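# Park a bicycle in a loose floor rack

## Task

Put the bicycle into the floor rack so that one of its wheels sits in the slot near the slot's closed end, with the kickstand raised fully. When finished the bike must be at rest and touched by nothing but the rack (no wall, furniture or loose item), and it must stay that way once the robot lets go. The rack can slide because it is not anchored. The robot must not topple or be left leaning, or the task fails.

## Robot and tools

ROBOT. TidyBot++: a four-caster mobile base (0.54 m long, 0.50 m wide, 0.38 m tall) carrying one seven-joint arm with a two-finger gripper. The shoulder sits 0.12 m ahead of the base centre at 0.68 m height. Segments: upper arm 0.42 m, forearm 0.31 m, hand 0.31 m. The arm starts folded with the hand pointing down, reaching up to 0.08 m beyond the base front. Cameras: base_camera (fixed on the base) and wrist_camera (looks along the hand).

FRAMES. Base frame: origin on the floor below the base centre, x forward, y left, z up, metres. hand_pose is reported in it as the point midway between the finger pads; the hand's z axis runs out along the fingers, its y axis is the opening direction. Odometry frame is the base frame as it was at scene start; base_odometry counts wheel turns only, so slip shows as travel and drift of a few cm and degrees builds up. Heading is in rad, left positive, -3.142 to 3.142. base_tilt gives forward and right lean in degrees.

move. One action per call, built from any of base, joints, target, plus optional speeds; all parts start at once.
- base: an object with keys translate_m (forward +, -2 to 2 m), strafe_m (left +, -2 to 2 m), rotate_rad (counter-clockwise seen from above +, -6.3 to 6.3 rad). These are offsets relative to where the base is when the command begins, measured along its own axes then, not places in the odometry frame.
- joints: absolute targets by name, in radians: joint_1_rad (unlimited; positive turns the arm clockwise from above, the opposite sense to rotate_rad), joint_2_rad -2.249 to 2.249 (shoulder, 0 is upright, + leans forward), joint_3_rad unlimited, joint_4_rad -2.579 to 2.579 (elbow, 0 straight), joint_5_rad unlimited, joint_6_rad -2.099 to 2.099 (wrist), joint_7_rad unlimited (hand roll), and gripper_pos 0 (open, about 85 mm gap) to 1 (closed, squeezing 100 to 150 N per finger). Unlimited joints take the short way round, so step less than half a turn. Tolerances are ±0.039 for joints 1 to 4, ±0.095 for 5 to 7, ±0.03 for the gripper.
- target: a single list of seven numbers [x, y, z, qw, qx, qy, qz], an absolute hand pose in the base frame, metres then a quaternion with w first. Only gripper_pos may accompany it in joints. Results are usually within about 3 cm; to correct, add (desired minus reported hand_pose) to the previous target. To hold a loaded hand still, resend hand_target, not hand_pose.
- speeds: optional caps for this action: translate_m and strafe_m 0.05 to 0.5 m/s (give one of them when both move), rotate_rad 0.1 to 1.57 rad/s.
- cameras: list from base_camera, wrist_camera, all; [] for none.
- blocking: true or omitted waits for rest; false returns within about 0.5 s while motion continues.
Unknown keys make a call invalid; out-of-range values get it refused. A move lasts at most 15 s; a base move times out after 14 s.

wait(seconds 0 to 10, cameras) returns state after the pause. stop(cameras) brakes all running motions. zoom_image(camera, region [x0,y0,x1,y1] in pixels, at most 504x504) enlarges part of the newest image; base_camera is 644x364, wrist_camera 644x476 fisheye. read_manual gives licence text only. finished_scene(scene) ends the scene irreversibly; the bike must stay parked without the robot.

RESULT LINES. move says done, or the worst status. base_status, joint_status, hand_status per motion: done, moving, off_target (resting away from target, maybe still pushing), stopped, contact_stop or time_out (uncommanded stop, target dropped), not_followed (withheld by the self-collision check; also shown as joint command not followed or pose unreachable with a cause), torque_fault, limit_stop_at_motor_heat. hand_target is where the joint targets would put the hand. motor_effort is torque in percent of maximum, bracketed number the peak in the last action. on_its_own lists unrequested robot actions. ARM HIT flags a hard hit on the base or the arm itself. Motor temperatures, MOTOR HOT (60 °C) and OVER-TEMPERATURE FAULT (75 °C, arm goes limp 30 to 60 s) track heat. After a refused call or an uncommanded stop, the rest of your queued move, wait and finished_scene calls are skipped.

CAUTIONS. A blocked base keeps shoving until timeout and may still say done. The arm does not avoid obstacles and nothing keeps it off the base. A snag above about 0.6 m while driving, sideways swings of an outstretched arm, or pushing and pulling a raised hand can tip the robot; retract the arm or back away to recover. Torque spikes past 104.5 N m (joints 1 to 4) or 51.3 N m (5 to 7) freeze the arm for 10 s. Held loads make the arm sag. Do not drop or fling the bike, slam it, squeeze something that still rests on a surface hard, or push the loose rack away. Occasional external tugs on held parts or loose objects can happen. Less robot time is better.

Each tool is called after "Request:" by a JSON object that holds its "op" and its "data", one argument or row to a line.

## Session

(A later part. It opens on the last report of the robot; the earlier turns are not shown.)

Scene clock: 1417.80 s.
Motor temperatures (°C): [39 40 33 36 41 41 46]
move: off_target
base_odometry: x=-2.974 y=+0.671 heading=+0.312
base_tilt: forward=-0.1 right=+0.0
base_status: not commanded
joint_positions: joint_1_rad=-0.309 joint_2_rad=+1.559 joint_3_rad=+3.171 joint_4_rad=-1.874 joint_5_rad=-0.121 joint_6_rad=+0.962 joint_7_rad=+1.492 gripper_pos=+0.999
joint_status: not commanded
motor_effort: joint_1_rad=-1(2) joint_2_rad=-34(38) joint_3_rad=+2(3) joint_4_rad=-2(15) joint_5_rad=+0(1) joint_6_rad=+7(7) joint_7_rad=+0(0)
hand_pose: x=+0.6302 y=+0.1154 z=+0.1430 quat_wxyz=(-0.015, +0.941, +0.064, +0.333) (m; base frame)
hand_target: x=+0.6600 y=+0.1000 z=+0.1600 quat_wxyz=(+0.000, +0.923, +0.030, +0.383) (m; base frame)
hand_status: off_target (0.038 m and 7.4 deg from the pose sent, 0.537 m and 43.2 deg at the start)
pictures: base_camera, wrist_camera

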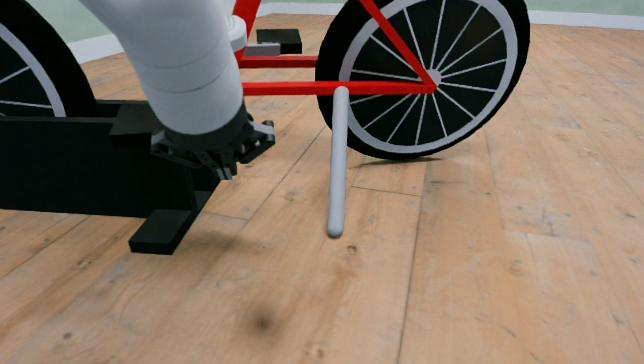

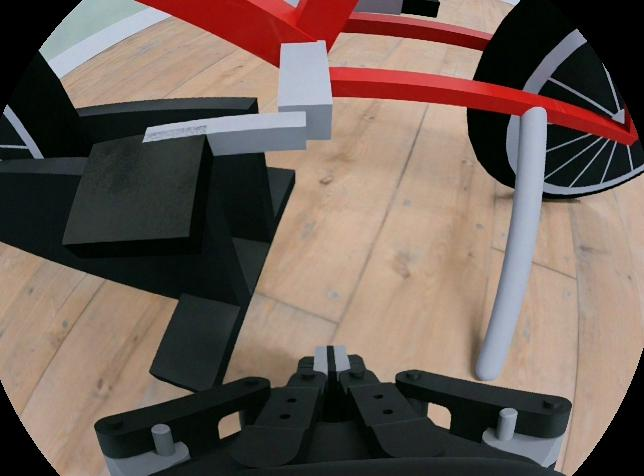

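Request:
{"op": "move", "data": {
  "target": [0.735, 0.045, 0.075, 0.01, 0.908, -0.01, 0.418]
}}

Scene clock: 1425.57 s.
Motor temperatures (°C): [39 40 33 36 41 41 46]
move: off_target
base_odometry: x=-2.974 y=+0.671 heading=+0.312
base_tilt: forward=+0.0 right=+0.0
base_status: not commanded
joint_positions: joint_1_rad=-0.188 joint_2_rad=+1.777 joint_3_rad=+3.179 joint_4_rad=-1.469 joint_5_rad=-0.121 joint_6_rad=+0.965 joint_7_rad=+1.492 gripper_pos=+0.999
joint_status: not commanded
motor_effort: joint_1_rad=-1(2) joint_2_rad=-37(38) joint_3_rad=+2(3) joint_4_rad=+1(3) joint_5_rad=+0(1) joint_6_rad=+7(8) joint_7_rad=+0(0)
hand_pose: x=+0.7301 y=+0.0684 z=+0.0808 quat_wxyz=(-0.010, +0.908, +0.008, +0.419) (m; base frame)
hand_target: x=+0.7350 y=+0.0450 z=+0.0750 quat_wxyz=(+0.010, +0.908, -0.010, +0.418) (m; base frame)
hand_status: off_target (0.025 m and 3.1 deg from the pose sent, 0.143 m and 13.8 deg at the start)
pictures: base_camera, wrist_camera

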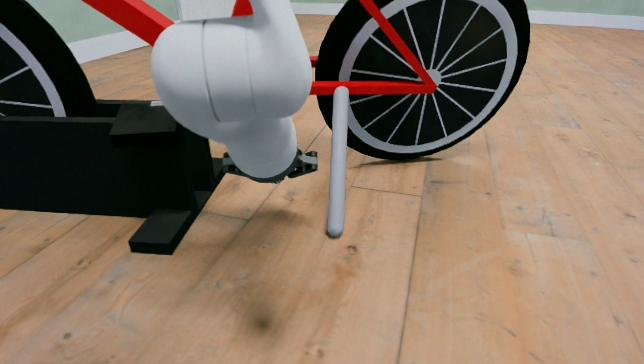

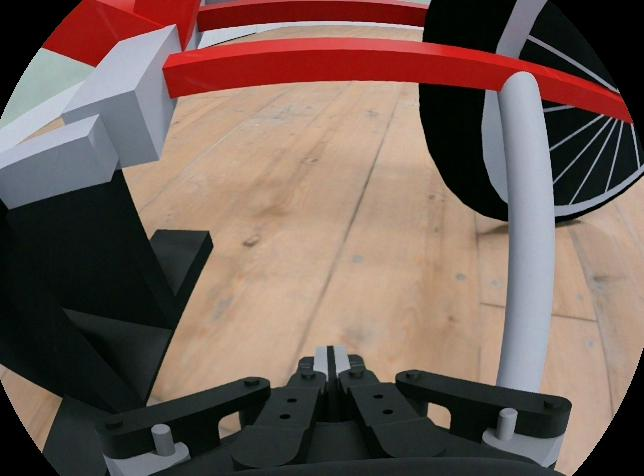

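Request:
{"op": "move", "data": {
  "target": [0.735, 0.045, 0.045, 0.01, 0.908, -0.01, 0.418],
  "cameras": []
}}

Request:
{"op": "move", "data": {
  "target": [0.735, -0.045, 0.045, 0.01, 0.908, -0.01, 0.418]
}}

Scene clock: 1432.83 s.
Motor temperatures (°C): [39 40 33 36 41 41 46]
move: off_target
base_odometry: x=-2.974 y=+0.671 heading=+0.312
base_tilt: forward=-0.1 right=+0.0
base_status: not commanded
joint_positions: joint_1_rad=-0.188 joint_2_rad=+1.853 joint_3_rad=+3.179 joint_4_rad=-1.368 joint_5_rad=-0.121 joint_6_rad=+0.965 joint_7_rad=+1.492 gripper_pos=+0.999
joint_status: not commanded
motor_effort: joint_1_rad=-1(1) joint_2_rad=-37(38) joint_3_rad=+2(3) joint_4_rad=+1(3) joint_5_rad=+0(0) joint_6_rad=+8(8) joint_7_rad=+0(0)
hand_pose: x=+0.7352 y=+0.0707 z=+0.0552 quat_wxyz=(-0.013, +0.902, +0.009, +0.431) (m; base frame)
hand_target: x=+0.7350 y=+0.0450 z=+0.0450 quat_wxyz=(+0.010, +0.908, -0.010, +0.418) (m; base frame)
hand_status: off_target (0.028 m and 3.8 deg from the pose sent, 0.043 m and 3.1 deg at the start)
pictures: none
No camera images: "cameras" was empty.

Scene clock: 1434.17 s.
Motor temperatures (°C): [39 40 33 36 41 41 46]
move: off_target
base_odometry: x=-2.974 y=+0.671 heading=+0.312
base_tilt: forward=-0.1 right=+0.0
base_status: not commanded
joint_positions: joint_1_rad=+0.008 joint_2_rad=+1.853 joint_3_rad=+3.142 joint_4_rad=-1.368 joint_5_rad=+0.030 joint_6_rad=+0.965 joint_7_rad=+1.492 gripper_pos=+0.999
joint_status: not commanded
motor_effort: joint_1_rad=+10(11) joint_2_rad=-37(38) joint_3_rad=+8(9) joint_4_rad=+5(7) joint_5_rad=-6(6) joint_6_rad=+6(8) joint_7_rad=-1(1)
hand_pose: x=+0.7388 y=+0.0039 z=+0.0539 quat_wxyz=(-0.023, +0.903, -0.026, +0.427) (m; base frame)
hand_target: x=+0.7350 y=-0.0450 z=+0.0450 quat_wxyz=(+0.010, +0.908, -0.010, +0.418) (m; base frame)
hand_status: off_target (0.050 m and 4.4 deg from the pose sent, 0.116 m and 3.8 deg at the start)
pictures: base_camera, wrist_camera

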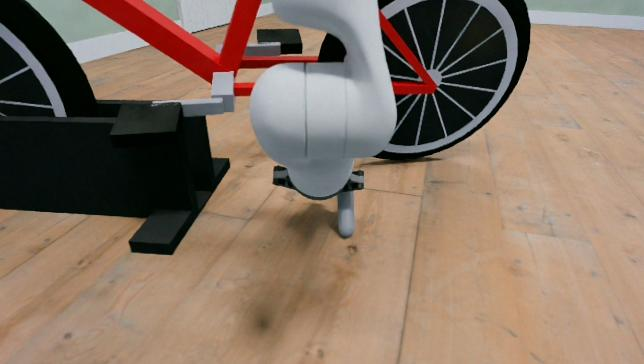

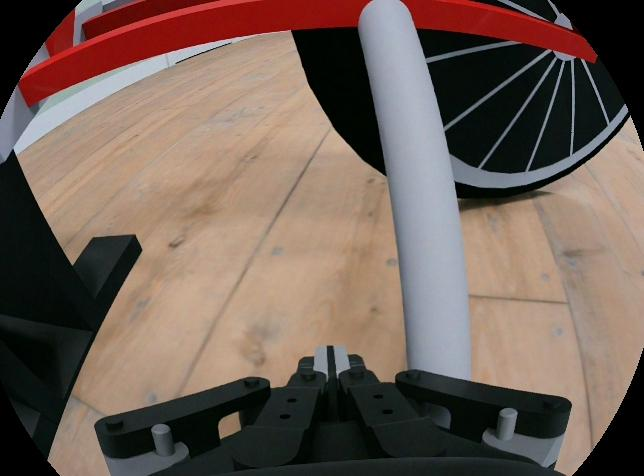

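Request:
{"op": "move", "data": {
  "target": [0.735, -0.12, 0.05, 0.01, 0.908, -0.01, 0.418]
}}

Scene clock: 1439.63 s.
Motor temperatures (°C): [39 40 33 36 41 41 46]
move: off_target
base_odometry: x=-2.974 y=+0.671 heading=+0.312
base_tilt: forward=+0.0 right=-0.1
base_status: not commanded
joint_positions: joint_1_rad=+0.275 joint_2_rad=+1.855 joint_3_rad=+3.125 joint_4_rad=-1.350 joint_5_rad=+0.186 joint_6_rad=+0.946 joint_7_rad=+1.515 gripper_pos=+0.999
joint_status: not commanded
motor_effort: joint_1_rad=+1(13) joint_2_rad=-39(40) joint_3_rad=+1(9) joint_4_rad=+3(8) joint_5_rad=-1(7) joint_6_rad=+8(9) joint_7_rad=+0(1)
hand_pose: x=+0.7308 y=-0.1157 z=+0.0537 quat_wxyz=(-0.004, +0.900, -0.074, +0.429) (m; base frame)
hand_target: x=+0.7350 y=-0.1200 z=+0.0500 quat_wxyz=(+0.010, +0.908, -0.010, +0.418) (m; base frame)
hand_status: off_target (0.007 m and 7.6 deg from the pose sent, 0.124 m and 4.4 deg at the start)
pictures: base_camera, wrist_camera

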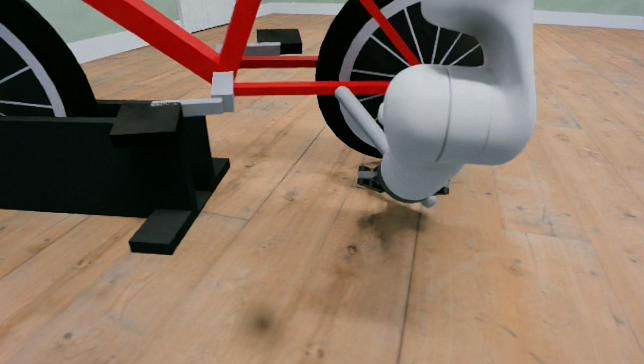

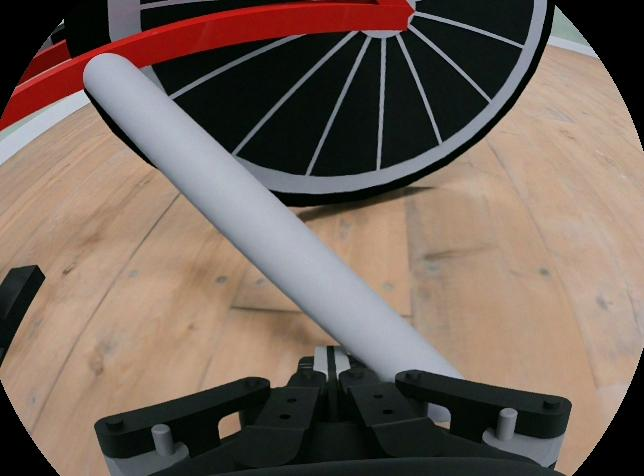

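Request:
{"op": "move", "data": {
  "target": [0.735, -0.17, 0.085, 0.01, 0.908, -0.0, 0.418]
}}

Scene clock: 1448.03 s.
Motor temperatures (°C): [39 40 33 36 41 41 46]
move: off_target
base_odometry: x=-2.974 y=+0.671 heading=+0.312
base_tilt: forward=-0.1 right=+0.1
base_status: not commanded
joint_positions: joint_1_rad=+0.438 joint_2_rad=+1.776 joint_3_rad=+3.116 joint_4_rad=-1.360 joint_5_rad=+0.320 joint_6_rad=+0.915 joint_7_rad=+1.553 gripper_pos=+0.999
joint_status: not commanded
motor_effort: joint_1_rad=-1(4) joint_2_rad=-39(41) joint_3_rad=-1(3) joint_4_rad=+3(4) joint_5_rad=+1(2) joint_6_rad=+8(10) joint_7_rad=+0(0)
hand_pose: x=+0.7455 y=-0.1941 z=+0.0958 quat_wxyz=(+0.014, +0.892, -0.068, +0.448) (m; base frame)
hand_target: x=+0.7350 y=-0.1700 z=+0.0850 quat_wxyz=(+0.010, +0.908, +0.000, +0.418) (m; base frame)
hand_status: off_target (0.028 m and 8.7 deg from the pose sent, 0.063 m and 8.7 deg at the start)
pictures: base_camera, wrist_camera

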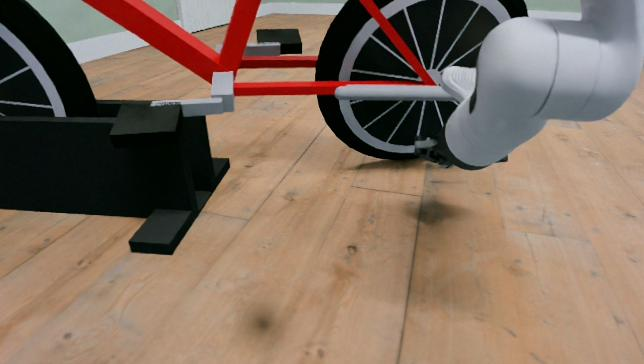

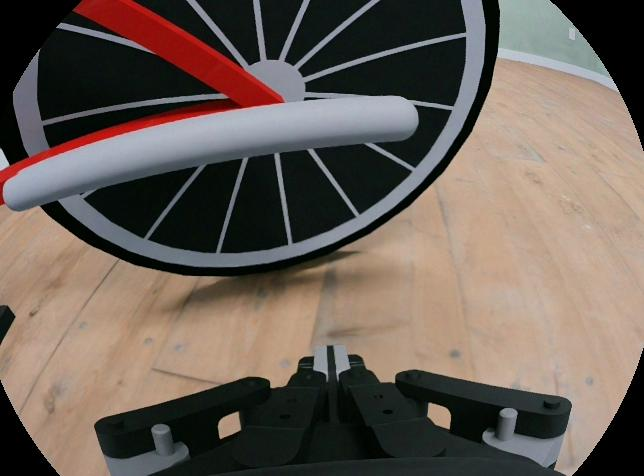

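Request:
{"op": "move", "data": {
  "target": [0.62, -0.15, 0.14, 0.01, 0.908, 0.0, 0.418],
  "cameras": []
}}

Request:
{"op": "move", "data": {
  "base": {"translate_m": -0.25},
  "joints": {"joint_1_rad": 0, "joint_2_rad": 0.1, "joint_3_rad": 3.14, "joint_4_rad": -2.2, "joint_5_rad": 0, "joint_6_rad": -0.8, "joint_7_rad": 1.57}
}}

Scene clock: 1454.60 s.
Motor temperatures (°C): [39 40 33 36 41 41 46]
move: off_target
base_odometry: x=-2.974 y=+0.671 heading=+0.312
base_tilt: forward=-0.1 right=+0.1
base_status: not commanded
joint_positions: joint_1_rad=+0.511 joint_2_rad=+1.711 joint_3_rad=+3.116 joint_4_rad=-1.810 joint_5_rad=+0.321 joint_6_rad=+1.115 joint_7_rad=+1.724 gripper_pos=+0.999
joint_status: not commanded
motor_effort: joint_1_rad=-1(1) joint_2_rad=-33(39) joint_3_rad=-2(2) joint_4_rad=-4(4) joint_5_rad=+2(2) joint_6_rad=+6(8) joint_7_rad=+0(0)
hand_pose: x=+0.6017 y=-0.1537 z=+0.1082 quat_wxyz=(+0.004, +0.925, -0.054, +0.376) (m; base frame)
hand_target: x=+0.6200 y=-0.1500 z=+0.1400 quat_wxyz=(+0.010, +0.908, +0.000, +0.418) (m; base frame)
hand_status: off_target (0.037 m and 8.1 deg from the pose sent, 0.140 m and 8.7 deg at the start)
pictures: none
No camera images: "cameras" was empty.

Scene clock: 1457.90 s.
Motor temperatures (°C): [39 40 33 36 41 41 46]
move: done
base_odometry: x=-3.212 y=+0.594 heading=+0.312
base_tilt: forward=-0.1 right=+0.0
base_status: done
joint_positions: joint_1_rad=+0.012 joint_2_rad=+0.120 joint_3_rad=+3.121 joint_4_rad=-2.172 joint_5_rad=+0.073 joint_6_rad=-0.722 joint_7_rad=+1.649 gripper_pos=+0.999
joint_status: all done
motor_effort: joint_1_rad=-1(3) joint_2_rad=-16(39) joint_3_rad=+2(3) joint_4_rad=+11(12) joint_5_rad=+1(2) joint_6_rad=+1(8) joint_7_rad=+0(1)
hand_pose: x=+0.4451 y=-0.0110 z=+0.5836 quat_wxyz=(+0.027, +0.995, +0.069, +0.063) (m; base frame)
hand_target: x=+0.4083 y=+0.0018 z=+0.5800 quat_wxyz=(+0.000, +1.000, +0.000, +0.021) (m; base frame)
hand_status: not commanded
pictures: base_camera, wrist_camera

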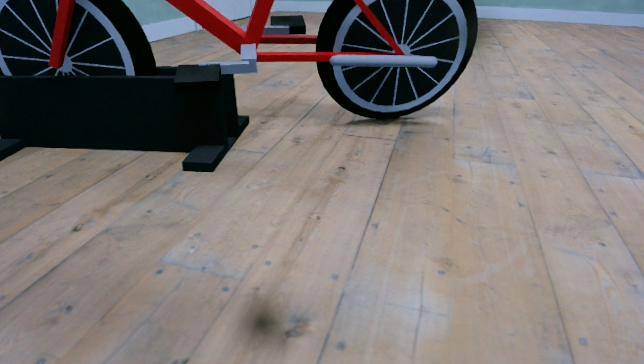

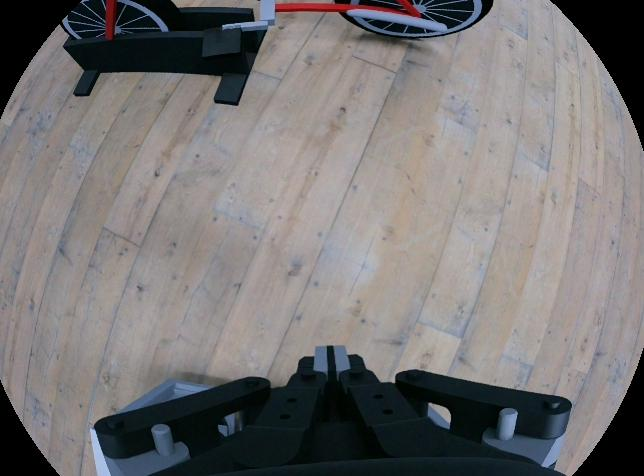

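Request:
{"op": "zoom_image", "data": {
  "camera": "wrist_camera",
  "region": [30, 0, 300, 130]
}}

Request:
{"op": "zoom_image", "data": {
  "camera": "base_camera",
  "region": [0, 0, 300, 200]
}}

Scaled by 1.867.

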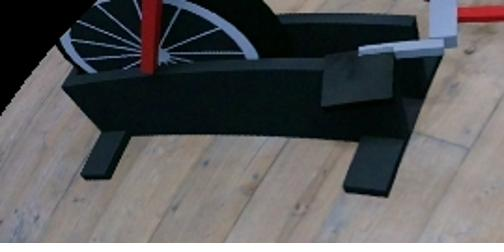

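Scaled by 1.680.

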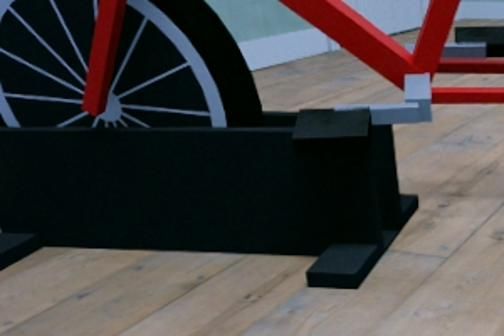

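Request:
{"op": "wait", "data": {
  "seconds": 1,
  "cameras": ["base_camera"]
}}

Scene clock: 1465.43 s.
Motor temperatures (°C): [39 40 33 36 41 41 46]
base_odometry: x=-3.212 y=+0.594 heading=+0.312
base_tilt: forward=+0.0 right=+0.1
base_status: done
joint_positions: joint_1_rad=+0.012 joint_2_rad=+0.120 joint_3_rad=+3.121 joint_4_rad=-2.172 joint_5_rad=+0.073 joint_6_rad=-0.725 joint_7_rad=+1.648 gripper_pos=+0.999
joint_status: all done
motor_effort: joint_1_rad=-1(3) joint_2_rad=-16(39) joint_3_rad=+1(3) joint_4_rad=+12(12) joint_5_rad=+1(2) joint_6_rad=+2(8) joint_7_rad=+0(1)
hand_pose: x=+0.4443 y=-0.0109 z=+0.5835 quat_wxyz=(+0.027, +0.995, +0.068, +0.061) (m; base frame)
hand_target: x=+0.4083 y=+0.0018 z=+0.5800 quat_wxyz=(+0.000, +1.000, +0.000, +0.021) (m; base frame)
hand_status: not commanded
wait: 1.00 s; at rest from the start
pictures: base_camera

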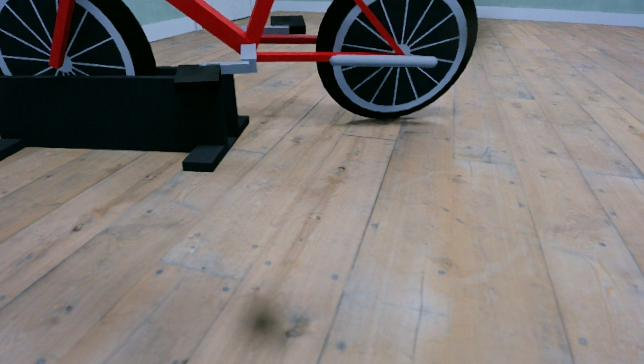

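Request:
{"op": "finished_scene", "data": {
  "scene": 1
}}

The scene is finished: the task was done.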